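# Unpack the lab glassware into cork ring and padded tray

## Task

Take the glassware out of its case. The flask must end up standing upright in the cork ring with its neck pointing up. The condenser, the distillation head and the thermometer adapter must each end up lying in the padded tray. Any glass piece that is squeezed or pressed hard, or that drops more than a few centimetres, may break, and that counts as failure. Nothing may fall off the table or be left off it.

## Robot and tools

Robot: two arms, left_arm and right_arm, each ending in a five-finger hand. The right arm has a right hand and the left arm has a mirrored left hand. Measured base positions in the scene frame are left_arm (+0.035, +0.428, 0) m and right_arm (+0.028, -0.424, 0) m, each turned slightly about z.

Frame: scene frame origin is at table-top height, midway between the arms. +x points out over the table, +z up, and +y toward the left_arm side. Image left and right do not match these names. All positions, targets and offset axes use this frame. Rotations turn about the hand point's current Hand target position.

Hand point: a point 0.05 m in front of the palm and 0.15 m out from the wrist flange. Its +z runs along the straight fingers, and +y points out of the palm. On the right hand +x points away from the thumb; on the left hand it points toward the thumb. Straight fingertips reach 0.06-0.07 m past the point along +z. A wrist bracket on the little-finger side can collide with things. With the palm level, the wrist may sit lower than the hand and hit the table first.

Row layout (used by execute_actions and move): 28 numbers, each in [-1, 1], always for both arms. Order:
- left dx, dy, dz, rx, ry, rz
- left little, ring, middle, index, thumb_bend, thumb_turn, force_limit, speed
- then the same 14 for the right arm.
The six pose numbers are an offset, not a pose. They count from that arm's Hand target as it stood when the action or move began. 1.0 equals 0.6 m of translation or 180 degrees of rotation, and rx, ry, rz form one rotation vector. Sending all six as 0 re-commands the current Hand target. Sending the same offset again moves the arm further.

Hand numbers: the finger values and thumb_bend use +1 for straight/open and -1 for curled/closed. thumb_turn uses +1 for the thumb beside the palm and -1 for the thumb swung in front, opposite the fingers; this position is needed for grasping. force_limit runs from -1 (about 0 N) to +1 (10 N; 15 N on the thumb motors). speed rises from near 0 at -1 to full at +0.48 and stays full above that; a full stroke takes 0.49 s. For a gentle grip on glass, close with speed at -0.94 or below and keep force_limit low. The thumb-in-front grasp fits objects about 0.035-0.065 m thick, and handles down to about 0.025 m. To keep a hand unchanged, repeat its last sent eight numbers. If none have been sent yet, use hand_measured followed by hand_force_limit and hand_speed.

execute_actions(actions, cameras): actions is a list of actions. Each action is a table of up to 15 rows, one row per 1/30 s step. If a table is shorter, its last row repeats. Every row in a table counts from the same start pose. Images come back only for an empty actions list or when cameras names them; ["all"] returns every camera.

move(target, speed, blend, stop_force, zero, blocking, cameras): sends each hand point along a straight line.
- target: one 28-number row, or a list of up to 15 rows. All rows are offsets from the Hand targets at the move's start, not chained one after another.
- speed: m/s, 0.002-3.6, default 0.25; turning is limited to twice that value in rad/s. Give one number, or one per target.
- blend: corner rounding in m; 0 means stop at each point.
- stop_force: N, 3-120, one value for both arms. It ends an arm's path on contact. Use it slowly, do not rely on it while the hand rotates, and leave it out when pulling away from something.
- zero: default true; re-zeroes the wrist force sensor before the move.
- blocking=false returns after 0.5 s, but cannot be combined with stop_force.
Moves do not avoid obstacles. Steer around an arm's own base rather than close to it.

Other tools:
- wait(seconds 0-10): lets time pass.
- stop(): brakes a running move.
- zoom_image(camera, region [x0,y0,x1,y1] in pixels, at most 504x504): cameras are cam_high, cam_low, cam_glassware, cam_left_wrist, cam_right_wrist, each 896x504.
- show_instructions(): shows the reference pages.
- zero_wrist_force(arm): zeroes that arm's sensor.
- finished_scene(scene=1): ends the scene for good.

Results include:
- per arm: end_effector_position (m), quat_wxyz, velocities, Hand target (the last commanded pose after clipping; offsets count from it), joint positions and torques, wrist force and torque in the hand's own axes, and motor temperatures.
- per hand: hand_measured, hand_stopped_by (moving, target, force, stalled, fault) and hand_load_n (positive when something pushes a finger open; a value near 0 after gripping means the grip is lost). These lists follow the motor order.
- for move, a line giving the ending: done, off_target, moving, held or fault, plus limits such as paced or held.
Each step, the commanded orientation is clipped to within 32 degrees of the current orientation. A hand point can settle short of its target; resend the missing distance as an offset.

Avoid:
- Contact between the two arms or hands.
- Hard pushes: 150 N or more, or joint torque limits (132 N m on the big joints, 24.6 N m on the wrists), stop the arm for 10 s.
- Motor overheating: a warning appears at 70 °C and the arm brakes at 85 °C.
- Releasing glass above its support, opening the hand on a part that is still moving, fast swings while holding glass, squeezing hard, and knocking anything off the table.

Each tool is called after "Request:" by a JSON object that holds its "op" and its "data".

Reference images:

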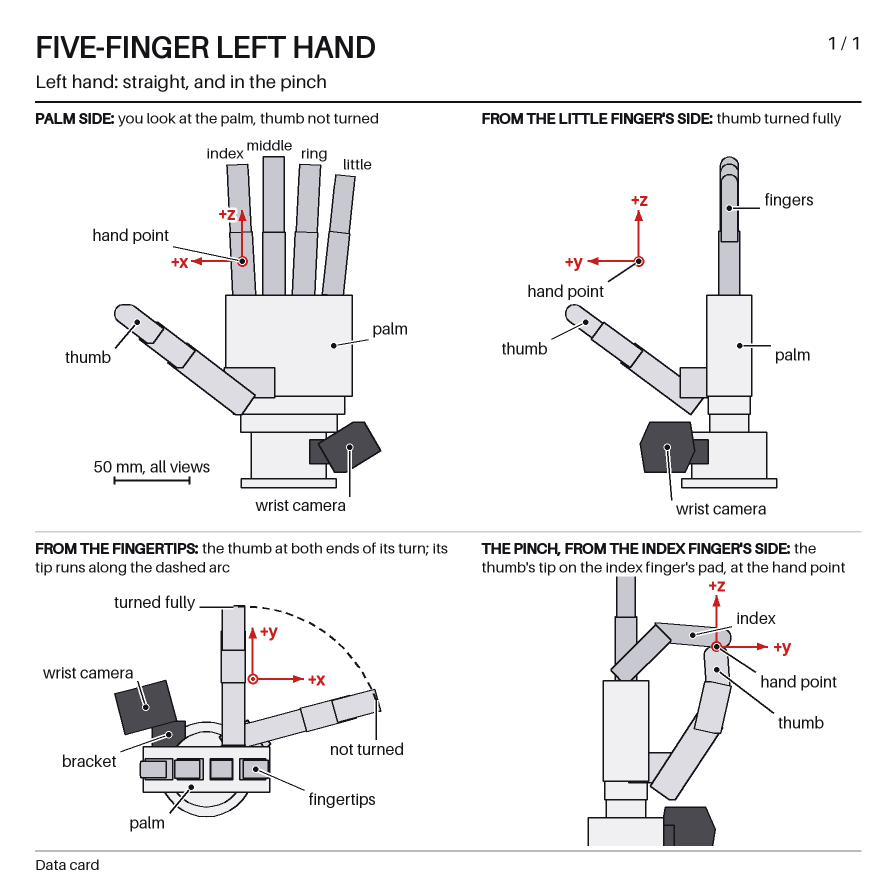

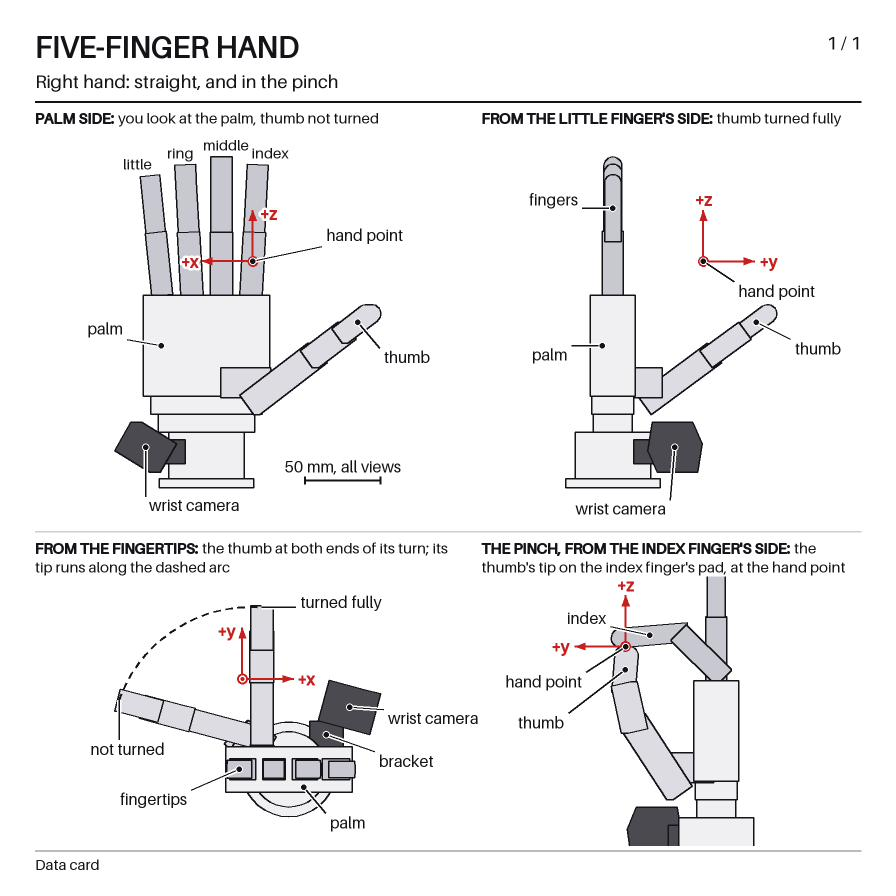

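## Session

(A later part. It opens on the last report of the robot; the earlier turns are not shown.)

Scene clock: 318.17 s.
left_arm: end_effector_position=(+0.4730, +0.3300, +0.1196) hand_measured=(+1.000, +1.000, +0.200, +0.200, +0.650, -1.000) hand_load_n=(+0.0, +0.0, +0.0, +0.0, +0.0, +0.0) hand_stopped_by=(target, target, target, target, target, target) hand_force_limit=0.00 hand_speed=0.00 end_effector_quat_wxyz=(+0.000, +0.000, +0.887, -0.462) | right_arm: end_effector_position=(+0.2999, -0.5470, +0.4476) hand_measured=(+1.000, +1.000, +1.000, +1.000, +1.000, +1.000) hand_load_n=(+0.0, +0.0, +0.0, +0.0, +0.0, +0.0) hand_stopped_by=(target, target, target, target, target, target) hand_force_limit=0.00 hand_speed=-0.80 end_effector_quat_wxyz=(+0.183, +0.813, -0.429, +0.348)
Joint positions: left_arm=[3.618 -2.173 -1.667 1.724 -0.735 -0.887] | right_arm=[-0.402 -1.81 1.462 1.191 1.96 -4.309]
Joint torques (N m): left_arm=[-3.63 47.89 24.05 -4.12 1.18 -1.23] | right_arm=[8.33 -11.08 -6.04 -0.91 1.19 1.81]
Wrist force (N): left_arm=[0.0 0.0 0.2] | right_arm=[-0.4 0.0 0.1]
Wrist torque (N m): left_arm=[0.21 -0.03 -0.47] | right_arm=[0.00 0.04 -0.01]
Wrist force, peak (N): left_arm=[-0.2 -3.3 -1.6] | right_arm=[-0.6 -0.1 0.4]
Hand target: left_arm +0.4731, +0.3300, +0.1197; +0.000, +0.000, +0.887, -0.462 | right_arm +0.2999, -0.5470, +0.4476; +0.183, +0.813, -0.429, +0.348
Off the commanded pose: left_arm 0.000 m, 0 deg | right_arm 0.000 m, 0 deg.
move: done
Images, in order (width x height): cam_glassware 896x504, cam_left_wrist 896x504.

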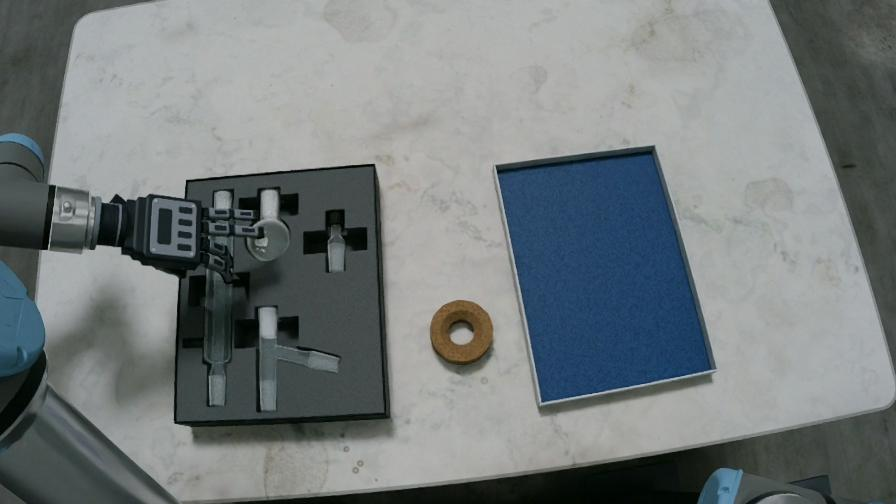

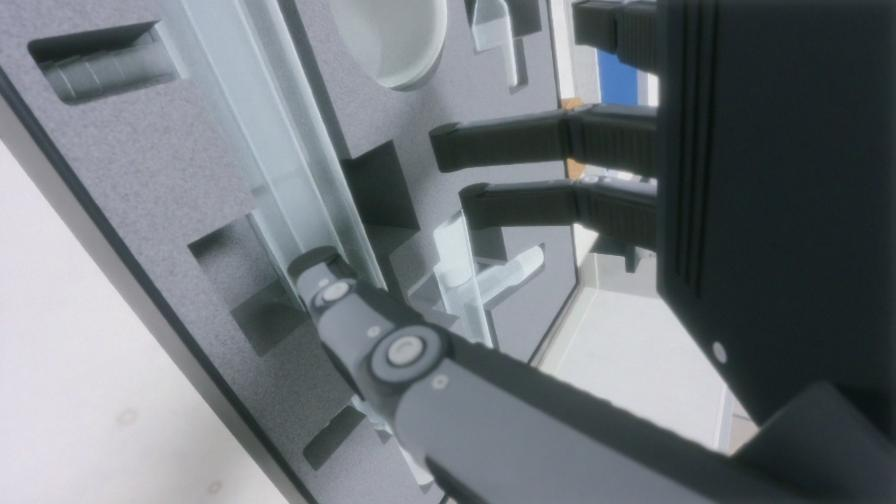

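Request:
{"op": "move", "data": {"target": [-0.0118,-0.0033,-0.05,0,0,0,1,1,0.2,0.2,0.65,-1,0,0.0,0,0,0,0,0,0,1,1,1,1,1,1,0,-0.8], "cameras": ["cam_glassware","cam_left_wrist"], "speed": 0.05, "stop_force": 4}}

Request:
{"op": "zoom_image", "data": {"camera": "cam_glassware", "region": [150, 180, 320, 350]}}

Request:
{"op": "zoom_image", "data": {"camera": "cam_left_wrist", "region": [150, 80, 600, 440]}}

Scene clock: 352.10 s.
left_arm: end_effector_position=(+0.4660, +0.3280, +0.0897) hand_measured=(+1.000, +1.000, +0.200, +0.200, +0.650, -1.000) hand_load_n=(+0.0, +0.0, +0.0, +0.0, +0.0, +0.0) hand_stopped_by=(target, target, target, target, target, target) hand_force_limit=0.00 hand_speed=0.00 end_effector_quat_wxyz=(+0.000, +0.000, +0.887, -0.462) | right_arm: end_effector_position=(+0.2999, -0.5470, +0.4476) hand_measured=(+1.000, +1.000, +1.000, +1.000, +1.000, +1.000) hand_load_n=(+0.0, +0.0, +0.0, +0.0, +0.0, +0.0) hand_stopped_by=(target, target, target, target, target, target) hand_force_limit=0.00 hand_speed=-0.80 end_effector_quat_wxyz=(+0.183, +0.813, -0.429, +0.348)
Joint positions: left_arm=[3.621 -2.207 -1.707 1.796 -0.737 -0.884] | right_arm=[-0.402 -1.81 1.462 1.191 1.96 -4.309]
Joint torques (N m): left_arm=[-4.94 48.22 21.96 -0.51 1.35 -0.92] | right_arm=[8.37 -11.41 -6.47 -1.01 1.21 1.86]
Wrist force (N): left_arm=[0.1 -0.3 0.1] | right_arm=[-0.3 -0.3 0.3]
Wrist torque (N m): left_arm=[0.18 -0.04 -0.50] | right_arm=[-0.04 0.03 -0.01]
Wrist force, peak (N): left_arm=[-0.3 -0.9 -0.3] | right_arm=[-0.5 0.1 0.5]
Hand target: left_arm +0.4660, +0.3280, +0.0897; +0.000, +0.000, +0.887, -0.462 | right_arm +0.2999, -0.5470, +0.4476; +0.183, +0.813, -0.429, +0.348
Off the commanded pose: left_arm 0.000 m, 0 deg | right_arm 0.000 m, 0 deg.
move: done
Images, in order (width x height): cam_glassware 896x504, cam_left_wrist 896x504.

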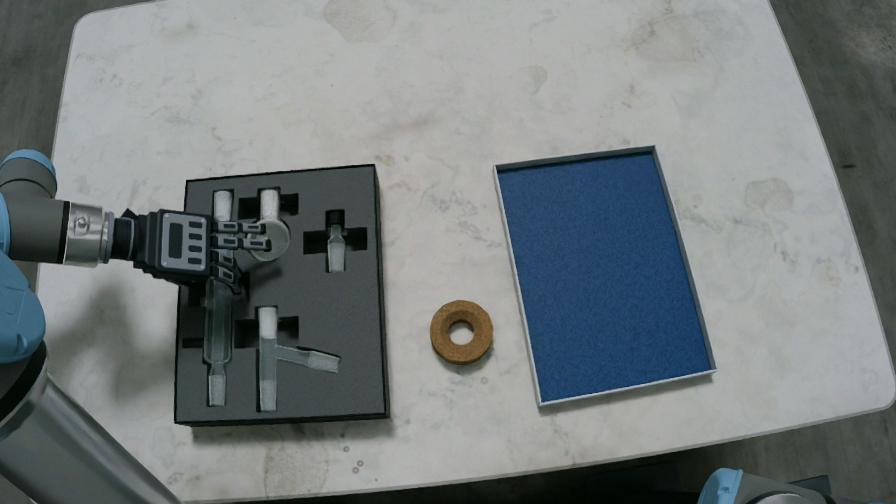

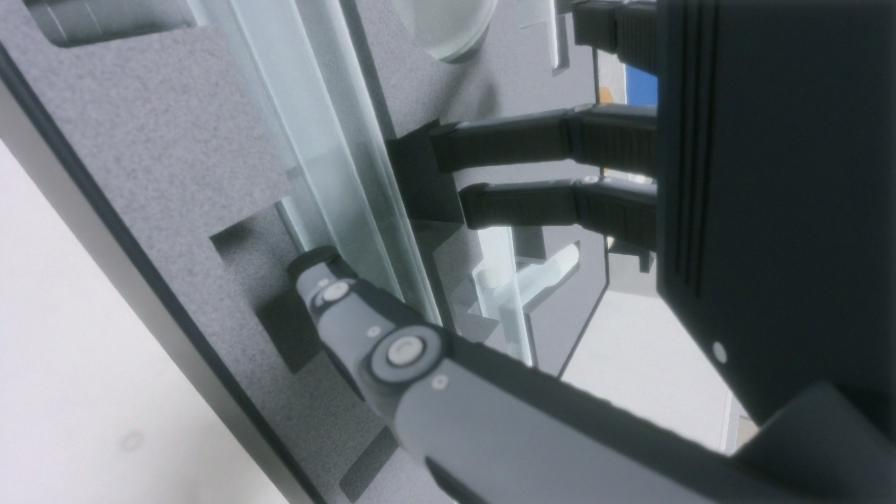

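Scaled by 2.965 from the camera's 896x504 image, which has a finer 1280x720 frame.

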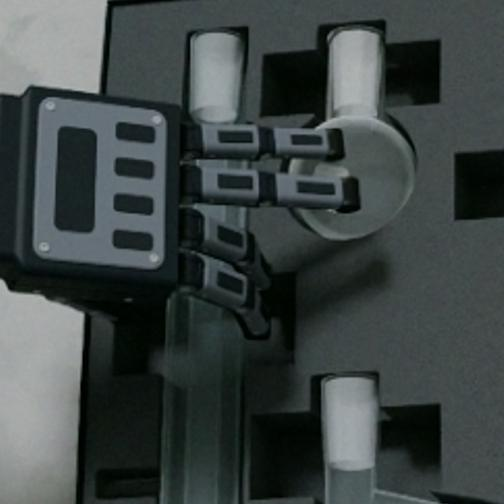

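Scaled by 1.120 from the camera's 896x504 image, which has a finer 1280x720 frame.

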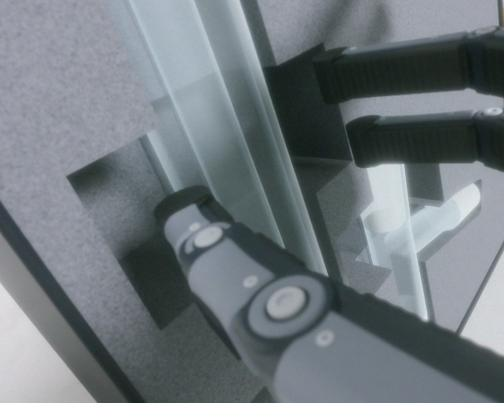

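Request:
{"op": "move", "data": {"target": [0,0.0033,-0.02,0,0,0,1,1,0.2,0.2,0.65,-1,0,0.0,0,0,0,0,0,0,1,1,1,1,1,1,0,-0.8], "cameras": ["cam_glassware","cam_left_wrist"], "speed": 0.03, "stop_force": 3}}

Request:
{"op": "zoom_image", "data": {"camera": "cam_glassware", "region": [150, 180, 320, 350]}}

Request:
{"op": "zoom_image", "data": {"camera": "cam_left_wrist", "region": [150, 80, 600, 440]}}

Scene clock: 362.63 s.
left_arm: end_effector_position=(+0.4660, +0.3300, +0.0777) hand_measured=(+1.000, +1.000, +0.200, +0.200, +0.650, -1.000) hand_load_n=(+0.0, +0.0, +0.0, -0.5, +0.0, +0.5) hand_stopped_by=(target, target, target, target, target, target) hand_force_limit=0.00 hand_speed=0.00 end_effector_quat_wxyz=(+0.000, +0.000, +0.887, -0.462) | right_arm: end_effector_position=(+0.2999, -0.5470, +0.4476) hand_measured=(+1.000, +1.000, +1.000, +1.000, +1.000, +1.000) hand_load_n=(+0.0, +0.0, +0.0, +0.0, +0.0, +0.0) hand_stopped_by=(target, target, target, target, target, target) hand_force_limit=0.00 hand_speed=-0.80 end_effector_quat_wxyz=(+0.183, +0.813, -0.429, +0.348)
Joint positions: left_arm=[3.625 -2.228 -1.711 1.818 -0.739 -0.879] | right_arm=[-0.402 -1.81 1.462 1.191 1.96 -4.309]
Joint torques (N m): left_arm=[-5.24 47.35 22.02 -4.03 2.45 -0.84] | right_arm=[8.03 -11.61 -6.88 -0.92 1.41 1.95]
Wrist force (N): left_arm=[0.0 -0.1 0.1] | right_arm=[-0.2 0.1 0.2]
Wrist torque (N m): left_arm=[0.21 -0.02 -0.51] | right_arm=[0.01 0.02 0.00]
Wrist force, peak (N): left_arm=[0.1 -0.7 -0.2] | right_arm=[-0.5 0.2 0.3]
Hand target: left_arm +0.4660, +0.3300, +0.0777; +0.000, +0.000, +0.887, -0.462 | right_arm +0.2999, -0.5470, +0.4476; +0.183, +0.813, -0.429, +0.348
Off the commanded pose: left_arm 0.000 m, 0 deg | right_arm 0.000 m, 0 deg.
move: done
Images, in order (width x height): cam_glassware 896x504, cam_left_wrist 896x504.

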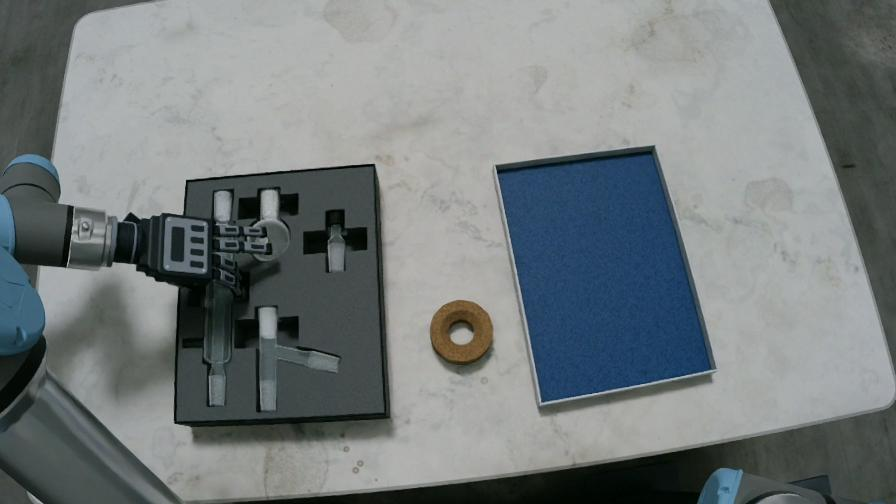

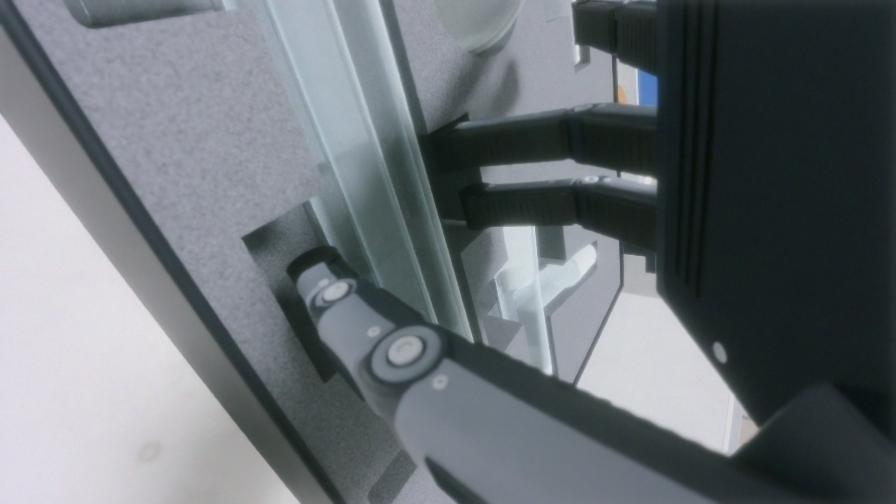

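Scaled by 2.965 from the camera's 896x504 image, which has a finer 1280x720 frame.

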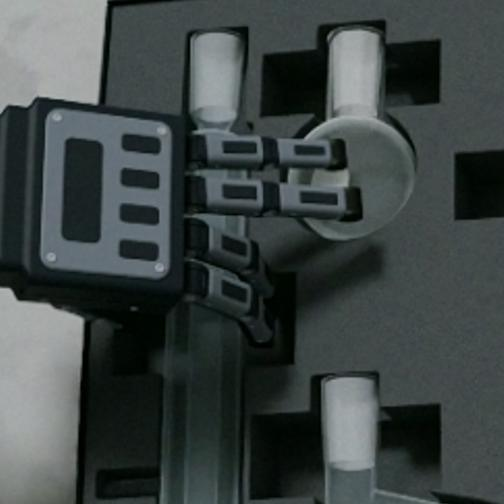

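Scaled by 1.120 from the camera's 896x504 image, which has a finer 1280x720 frame.

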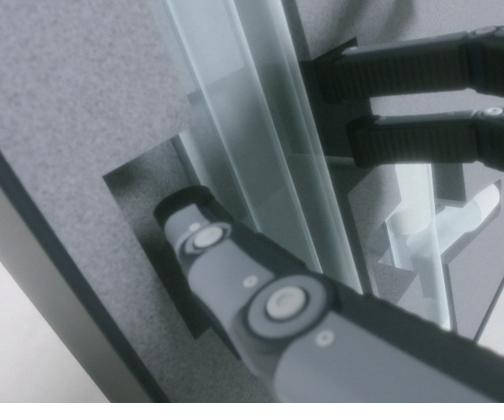

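Request:
{"op": "move", "data": {"target": [0,0,-0.0212,0,0,0,1,1,0.2,0.2,0.65,-1,0,0.0,0,0,0,0,0,0,1,1,1,1,1,1,0,-0.8], "cameras": ["cam_left_wrist"], "speed": 0.03, "stop_force": 3}}

Request:
{"op": "move", "data": {"target": [0,0,0,0,0,0,1,1,-0.2,-0.2,0.25,-1,-0.4,-0.94,0,0,0,0,0,0,1,1,1,1,1,1,0,-0.8], "cameras": ["cam_left_wrist","cam_glassware"]}}

Scene clock: 372.03 s.
left_arm: end_effector_position=(+0.4660, +0.3300, +0.0650) hand_measured=(+1.000, +1.000, +0.200, +0.200, +0.650, -1.000) hand_load_n=(+0.0, +0.0, +0.0, +0.0, +0.5, +0.0) hand_stopped_by=(target, target, target, target, target, target) hand_force_limit=0.00 hand_speed=0.00 end_effector_quat_wxyz=(+0.000, +0.000, +0.887, -0.462) | right_arm: end_effector_position=(+0.2999, -0.5470, +0.4476) hand_measured=(+1.000, +1.000, +1.000, +1.000, +1.000, +1.000) hand_load_n=(+0.0, +0.0, +0.0, +0.0, +0.0, +0.0) hand_stopped_by=(target, target, target, target, target, target) hand_force_limit=0.00 hand_speed=-0.80 end_effector_quat_wxyz=(+0.183, +0.813, -0.429, +0.348)
Joint positions: left_arm=[3.625 -2.25 -1.715 1.844 -0.739 -0.879] | right_arm=[-0.402 -1.81 1.462 1.191 1.96 -4.309]
Joint torques (N m): left_arm=[-4.68 48.09 20.86 -4.03 2.44 -0.07] | right_arm=[8.27 -13.01 -6.79 -0.84 1.23 1.94]
Wrist force (N): left_arm=[0.2 -0.2 0.1] | right_arm=[-0.3 -0.1 0.2]
Wrist torque (N m): left_arm=[0.20 -0.05 -0.50] | right_arm=[-0.02 0.04 -0.01]
Wrist force, peak (N): left_arm=[-0.1 -0.5 -0.3] | right_arm=[-0.3 0.1 0.6]
Hand target: left_arm +0.4660, +0.3300, +0.0650; +0.000, +0.000, +0.887, -0.462 | right_arm +0.2999, -0.5470, +0.4476; +0.183, +0.813, -0.429, +0.348
Off the commanded pose: left_arm 0.000 m, 0 deg | right_arm 0.000 m, 0 deg.
move: done
Images, in order (width x height): cam_left_wrist 896x504.

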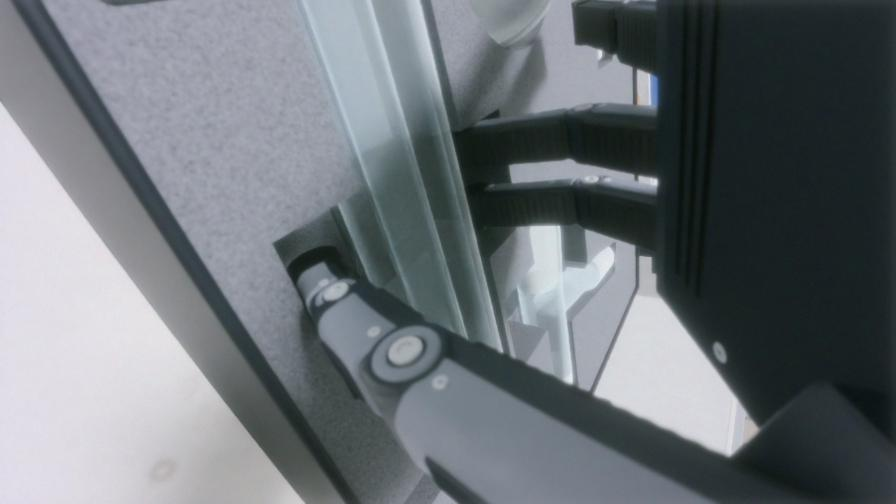

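Scene clock: 373.37 s.
left_arm: end_effector_position=(+0.4660, +0.3300, +0.0650) hand_measured=(+1.000, +1.000, +0.050, +0.016, +0.568, -1.000) hand_load_n=(+0.0, +0.0, +3.5, +3.5, +5.5, +0.0) hand_stopped_by=(target, target, force, force, force, target) hand_force_limit=-0.40 hand_speed=-0.94 end_effector_quat_wxyz=(+0.000, +0.000, +0.887, -0.462) | right_arm: end_effector_position=(+0.2999, -0.5470, +0.4476) hand_measured=(+1.000, +1.000, +1.000, +1.000, +1.000, +1.000) hand_load_n=(+0.0, +0.0, +0.0, +0.0, +0.0, +0.0) hand_stopped_by=(target, target, target, target, target, target) hand_force_limit=0.00 hand_speed=-0.80 end_effector_quat_wxyz=(+0.183, +0.813, -0.429, +0.348)
Joint positions: left_arm=[3.625 -2.25 -1.715 1.844 -0.739 -0.879] | right_arm=[-0.402 -1.81 1.462 1.191 1.96 -4.309]
Joint torques (N m): left_arm=[-4.71 48.49 21.09 -3.44 2.4 -0.14] | right_arm=[8.25 -13.29 -6.49 -0.81 1.35 1.82]
Wrist force (N): left_arm=[0.5 0.7 1.7] | right_arm=[-0.5 -0.3 0.2]
Wrist torque (N m): left_arm=[0.25 -0.02 -0.48] | right_arm=[-0.04 0.06 -0.02]
Wrist force, peak (N): left_arm=[0.1 -1.7 1.9] | right_arm=[-0.5 -0.3 0.2]
Hand target: left_arm +0.4660, +0.3300, +0.0650; +0.000, +0.000, +0.887, -0.462 | right_arm +0.2999, -0.5470, +0.4476; +0.183, +0.813, -0.429, +0.348
Off the commanded pose: left_arm 0.000 m, 0 deg | right_arm 0.000 m, 0 deg.
move: done
Images, in order (width x height): cam_glassware 896x504, cam_left_wrist 896x504.

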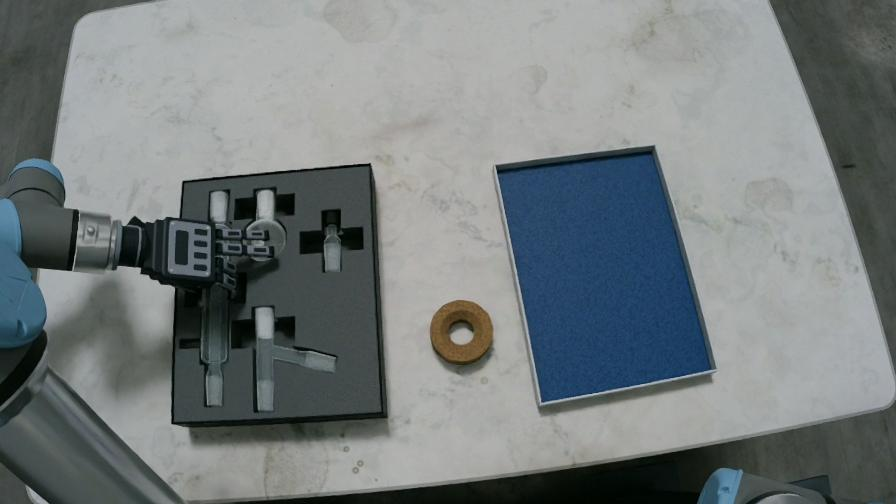

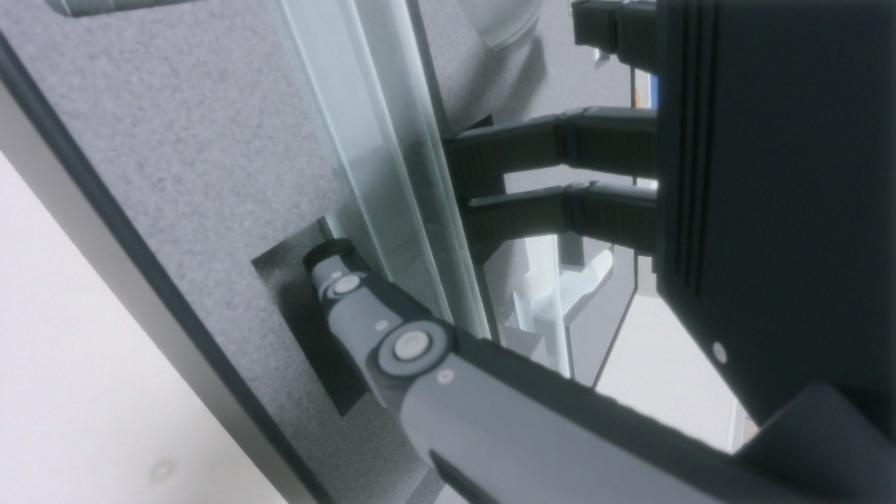

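Request:
{"op": "move", "data": {"target": [0,0,0.0667,0,0,0,1,1,-0.2,-0.2,0.25,-1,-0.4,-0.94,0,0,0,0,0,0,1,1,1,1,1,1,0,-0.8], "cameras": ["cam_left_wrist","cam_glassware","cam_low"], "speed": 0.04}}

Request:
{"op": "zoom_image", "data": {"camera": "cam_low", "region": [380, 200, 600, 340]}}

Scene clock: 380.03 s.
left_arm: end_effector_position=(+0.4661, +0.3300, +0.1051) hand_measured=(+1.000, +1.000, +0.050, +0.016, +0.568, -1.000) hand_load_n=(+0.0, +0.0, +2.5, +3.0, +6.0, +1.0) hand_stopped_by=(target, target, force, force, force, target) hand_force_limit=-0.40 hand_speed=-0.94 end_effector_quat_wxyz=(+0.000, +0.000, +0.887, -0.461) | right_arm: end_effector_position=(+0.2999, -0.5470, +0.4476) hand_measured=(+1.000, +1.000, +1.000, +1.000, +1.000, +1.000) hand_load_n=(+0.0, +0.0, +0.0, +0.0, +0.0, +0.0) hand_stopped_by=(target, target, target, target, target, target) hand_force_limit=0.00 hand_speed=-0.80 end_effector_quat_wxyz=(+0.183, +0.813, -0.429, +0.348)
Joint positions: left_arm=[3.625 -2.182 -1.699 1.761 -0.739 -0.879] | right_arm=[-0.402 -1.81 1.462 1.191 1.96 -4.309]
Joint torques (N m): left_arm=[-3.66 21.96 6.23 -0.56 2.33 -0.29] | right_arm=[9.2 -14.09 -7.5 -0.68 1.31 1.89]
Wrist force (N): left_arm=[0.2 1.6 1.2] | right_arm=[-0.4 0.0 0.0]
Wrist torque (N m): left_arm=[0.25 -0.06 -0.52] | right_arm=[0.02 0.05 -0.01]
Wrist force, peak (N): left_arm=[0.0 1.8 2.6] | right_arm=[-0.7 -0.3 0.2]
Hand target: left_arm +0.4660, +0.3300, +0.1050; +0.000, +0.000, +0.887, -0.462 | right_arm +0.2999, -0.5470, +0.4476; +0.183, +0.813, -0.429, +0.348
Off the commanded pose: left_arm 0.000 m, 0 deg | right_arm 0.000 m, 0 deg.
move: done
Images, in order (width x height): cam_low 896x504, cam_glassware 896x504, cam_left_wrist 896x504.

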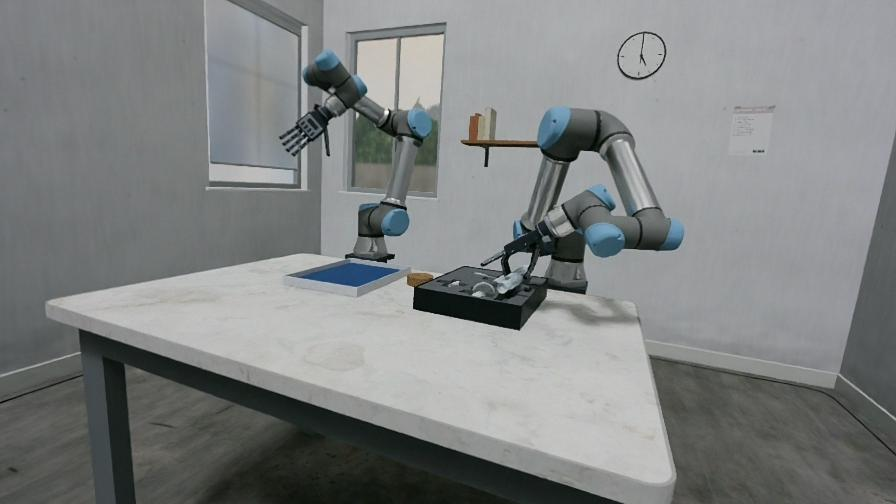

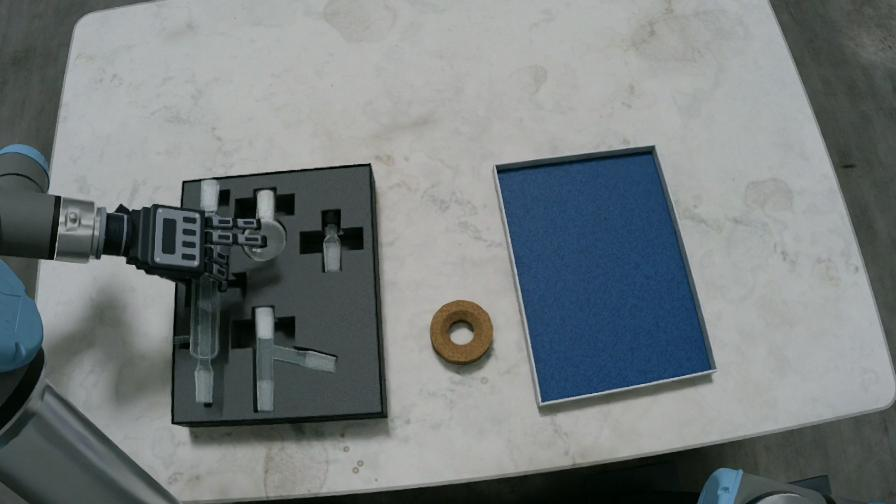

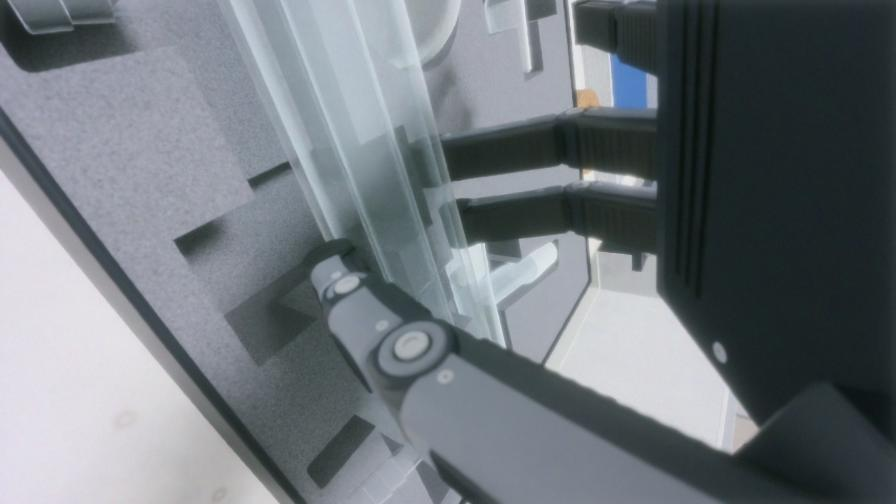

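Scaled by 2.291 from the camera's 896x504 image, which has a finer 1280x720 frame.

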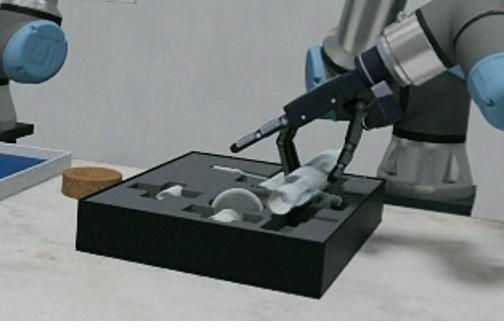

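Request:
{"op": "move", "data": {"target": [[0,0,0.1417,0,0,0,1,1,-0.2,-0.2,0.25,-1,-0.4,-0.94,0,0,0,0,0,0,1,1,1,1,1,1,0,-0.8],[-0.0033,-0.835,0.1417,0,0,0.0167,1,1,-0.2,-0.2,0.25,-1,-0.4,-0.94,0,0,0,0,0,0,1,1,1,1,1,1,0,-0.8],[-0.0033,-0.835,-0.025,0,0,0.0167,1,1,-0.2,-0.2,0.25,-1,-0.4,-0.94,0,0,0,0,0,0,1,1,1,1,1,1,0,-0.8]], "cameras": ["cam_left_wrist","cam_glassware","cam_low"], "speed": 0.18, "blend": [0.05,0.05,0]}}

Scene clock: 430.97 s.
left_arm: end_effector_position=(+0.4641, -0.1710, +0.0901) hand_measured=(+1.000, +1.000, +0.050, +0.016, +0.568, -1.000) hand_load_n=(+0.0, +0.0, +2.5, +3.0, +6.0, +1.0) hand_stopped_by=(target, target, force, force, force, target) hand_force_limit=-0.40 hand_speed=-0.94 end_effector_quat_wxyz=(+0.012, -0.024, +0.887, -0.461) | right_arm: end_effector_position=(+0.2999, -0.5470, +0.4476) hand_measured=(+1.000, +1.000, +1.000, +1.000, +1.000, +1.000) hand_load_n=(+0.0, +0.0, +0.0, +0.0, +0.0, +0.0) hand_stopped_by=(target, target, target, target, target, target) hand_force_limit=0.00 hand_speed=-0.80 end_effector_quat_wxyz=(+0.183, +0.813, -0.429, +0.348)
Joint positions: left_arm=[2.639 -2.383 -1.043 2.528 -0.825 -2.438] | right_arm=[-0.402 -1.81 1.462 1.191 1.96 -4.309]
Joint torques (N m): left_arm=[5.35 53.11 13.56 1.16 2.95 -0.06] | right_arm=[8.47 -15.48 -6.61 -0.57 1.28 1.87]
Wrist force (N): left_arm=[0.1 1.7 1.1] | right_arm=[-0.2 0.1 -0.1]
Wrist torque (N m): left_arm=[0.28 -0.04 -0.43] | right_arm=[0.04 0.02 0.01]
Wrist force, peak (N): left_arm=[0.0 4.0 2.1] | right_arm=[-0.7 0.0 0.3]
Hand target: left_arm +0.4641, -0.1710, +0.0900; +0.012, -0.024, +0.887, -0.461 | right_arm +0.2999, -0.5470, +0.4476; +0.183, +0.813, -0.429, +0.348
Off the commanded pose: left_arm 0.000 m, 0 deg | right_arm 0.000 m, 0 deg.
move: done; blend cut to 0.0425 m at target 1
Images, in order (width x height): cam_low 896x504, cam_glassware 896x504, cam_left_wrist 896x504.

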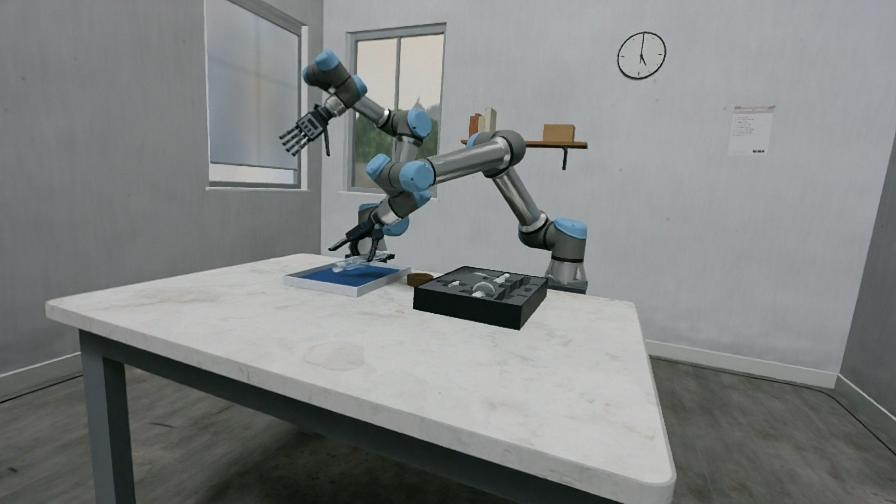

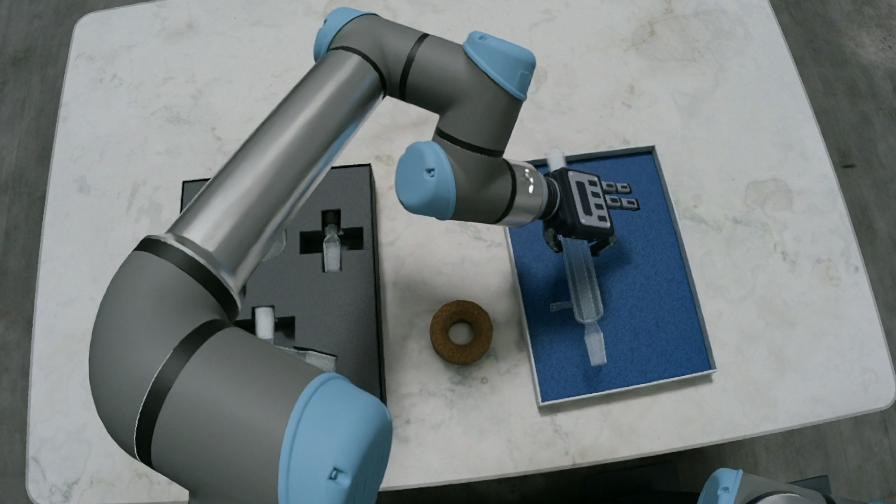

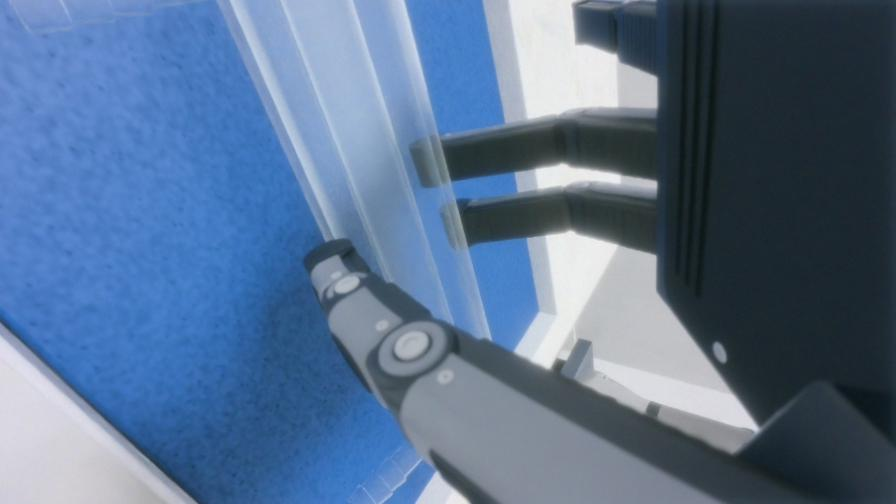

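Request:
{"op": "move", "data": {"target": [0,0.0067,-0.1,0,0,0,1,1,-0.2,-0.2,0.25,-1,-0.4,-0.94,0,0,0,0,0,0,1,1,1,1,1,1,0,-0.8], "cameras": ["cam_left_wrist","cam_glassware"], "speed": 0.03, "stop_force": 3}}

Request:
{"op": "zoom_image", "data": {"camera": "cam_glassware", "region": [480, 130, 730, 420]}}

Scene clock: 447.37 s.
left_arm: end_effector_position=(+0.4641, -0.1683, +0.0492) hand_measured=(+1.000, +1.000, +0.050, +0.016, +0.568, -1.000) hand_load_n=(-0.5, +0.0, +2.5, +4.0, +6.0, +0.0) hand_stopped_by=(target, target, force, force, force, target) hand_force_limit=-0.40 hand_speed=-0.94 end_effector_quat_wxyz=(+0.012, -0.024, +0.887, -0.461) | right_arm: end_effector_position=(+0.2999, -0.5470, +0.4476) hand_measured=(+1.000, +1.000, +1.000, +1.000, +1.000, +1.000) hand_load_n=(+0.0, +0.0, +0.0, +0.0, +0.0, +0.0) hand_stopped_by=(target, target, target, target, target, target) hand_force_limit=0.00 hand_speed=-0.80 end_effector_quat_wxyz=(+0.183, +0.813, -0.429, +0.348)
Joint positions: left_arm=[2.643 -2.414 -1.096 2.61 -0.823 -2.434] | right_arm=[-0.402 -1.81 1.462 1.191 1.96 -4.309]
Joint torques (N m): left_arm=[-7.46 60.51 29.35 1.25 -1.39 -0.78] | right_arm=[8.51 -15.88 -7.77 -0.59 1.21 1.94]
Wrist force (N): left_arm=[0.0 1.7 1.2] | right_arm=[-0.3 0.0 0.1]
Wrist torque (N m): left_arm=[0.28 -0.01 -0.52] | right_arm=[0.01 0.05 -0.01]
Wrist force, peak (N): left_arm=[-0.5 -12.7 -3.7] | right_arm=[-0.6 0.1 0.4]
Hand target: left_arm +0.4641, -0.1683, +0.0492; +0.012, -0.024, +0.887, -0.461 (not the last commanded pose) | right_arm +0.2999, -0.5470, +0.4476; +0.183, +0.813, -0.429, +0.348
Off the commanded pose: left_arm 0.019 m, 0 deg | right_arm 0.000 m, 0 deg.
move: contact (left_arm)
Images, in order (width x height): cam_glassware 896x504, cam_left_wrist 896x504.

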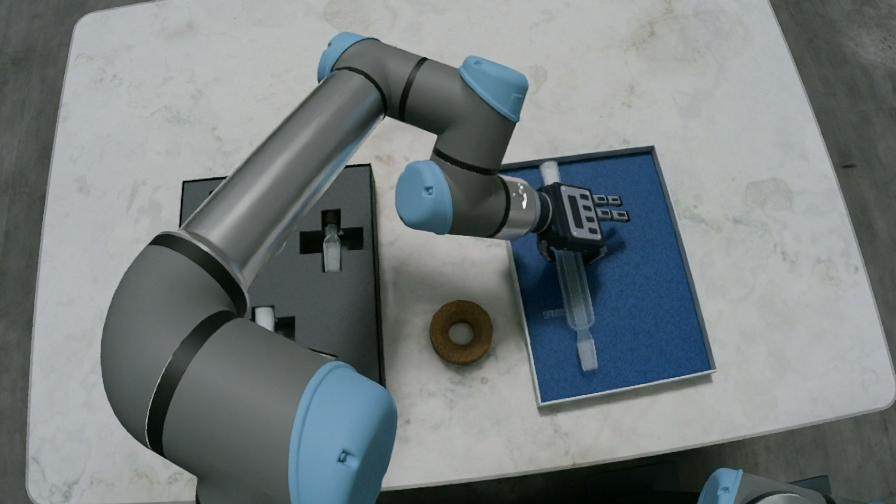

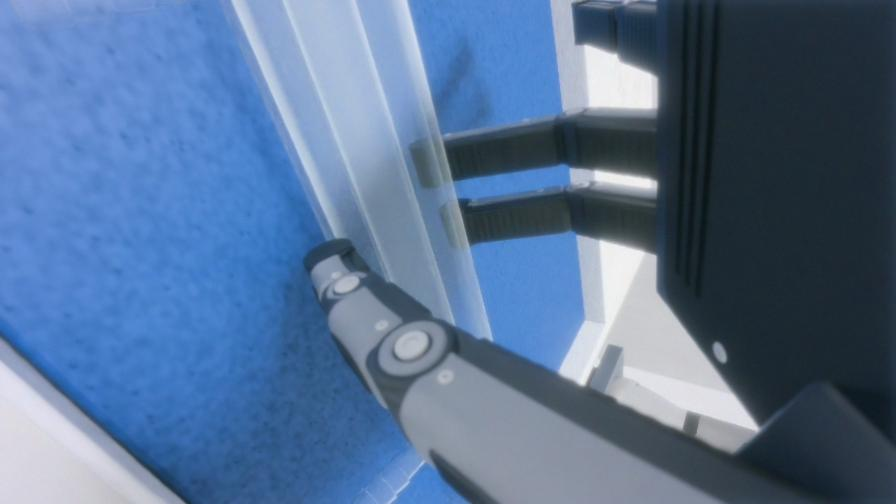

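Scaled by 1.738 from the camera's 896x504 image, which has a finer 1280x720 frame.

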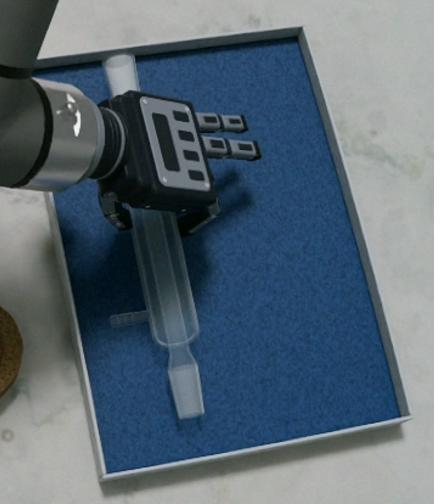

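Request:
{"op": "move", "data": {"target": [0,0,-0.0167,0,0,0,1,1,-0.2,-0.2,0.25,-1,-0.4,-0.94,0,0,0,0,0,0,1,1,1,1,1,1,0,-0.8], "cameras": ["cam_left_wrist","cam_glassware"], "speed": 0.01, "stop_force": 4}}

Scene clock: 459.47 s.
left_arm: end_effector_position=(+0.4642, -0.1683, +0.0484) hand_measured=(+1.000, +1.000, +0.050, +0.016, +0.568, -1.000) hand_load_n=(+0.0, +0.0, +2.0, +4.0, +6.0, +0.0) hand_stopped_by=(target, target, force, force, force, target) hand_force_limit=-0.40 hand_speed=-0.94 end_effector_quat_wxyz=(+0.012, -0.023, +0.887, -0.462) | right_arm: end_effector_position=(+0.2999, -0.5470, +0.4476) hand_measured=(+1.000, +1.000, +1.000, +1.000, +1.000, +1.000) hand_load_n=(+0.0, +0.0, +0.0, +0.0, +0.0, +0.0) hand_stopped_by=(target, target, target, target, target, target) hand_force_limit=0.00 hand_speed=-0.80 end_effector_quat_wxyz=(+0.183, +0.813, -0.429, +0.348)
Joint positions: left_arm=[2.643 -2.414 -1.097 2.612 -0.823 -2.434] | right_arm=[-0.402 -1.81 1.462 1.191 1.96 -4.309]
Joint torques (N m): left_arm=[-7.04 58.95 26.88 -2.64 -1.23 -0.52] | right_arm=[8.09 -15.98 -7.59 -0.61 1.23 1.91]
Wrist force (N): left_arm=[-0.6 -2.4 -1.0] | right_arm=[-0.4 0.0 0.1]
Wrist torque (N m): left_arm=[0.12 -0.01 -0.49] | right_arm=[0.01 0.05 -0.01]
Wrist force, peak (N): left_arm=[-0.7 -11.2 -6.4] | right_arm=[-0.4 -0.1 0.5]
Hand target: left_arm +0.4642, -0.1683, +0.0484; +0.012, -0.023, +0.887, -0.462 (not the last commanded pose) | right_arm +0.2999, -0.5470, +0.4476; +0.183, +0.813, -0.429, +0.348
Off the commanded pose: left_arm 0.009 m, 0 deg | right_arm 0.000 m, 0 deg.
move: contact (left_arm)
Images, in order (width x height): cam_glassware 896x504, cam_left_wrist 896x504.

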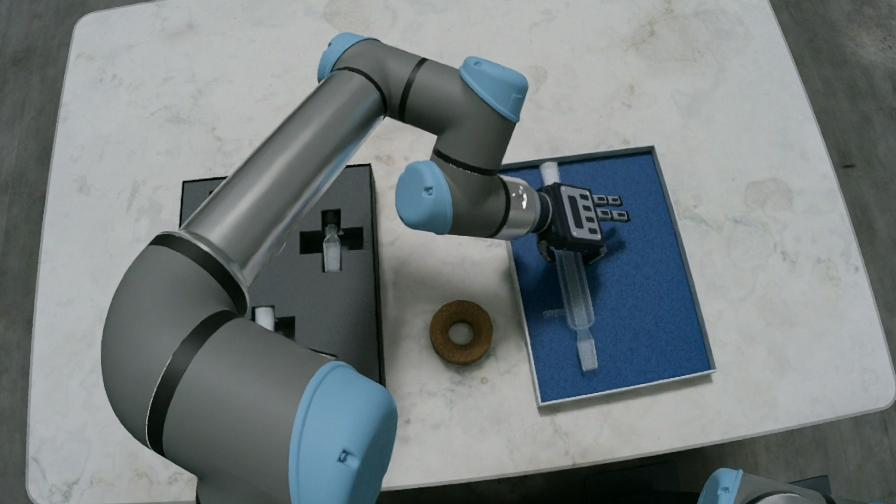

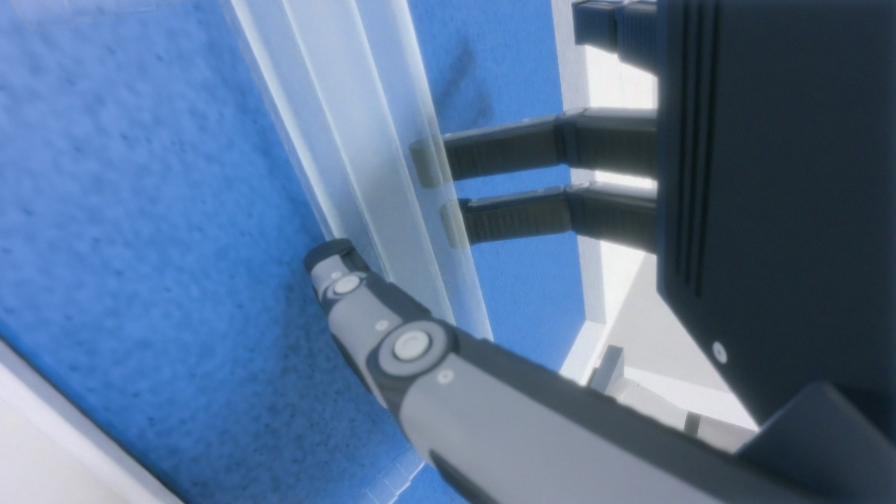

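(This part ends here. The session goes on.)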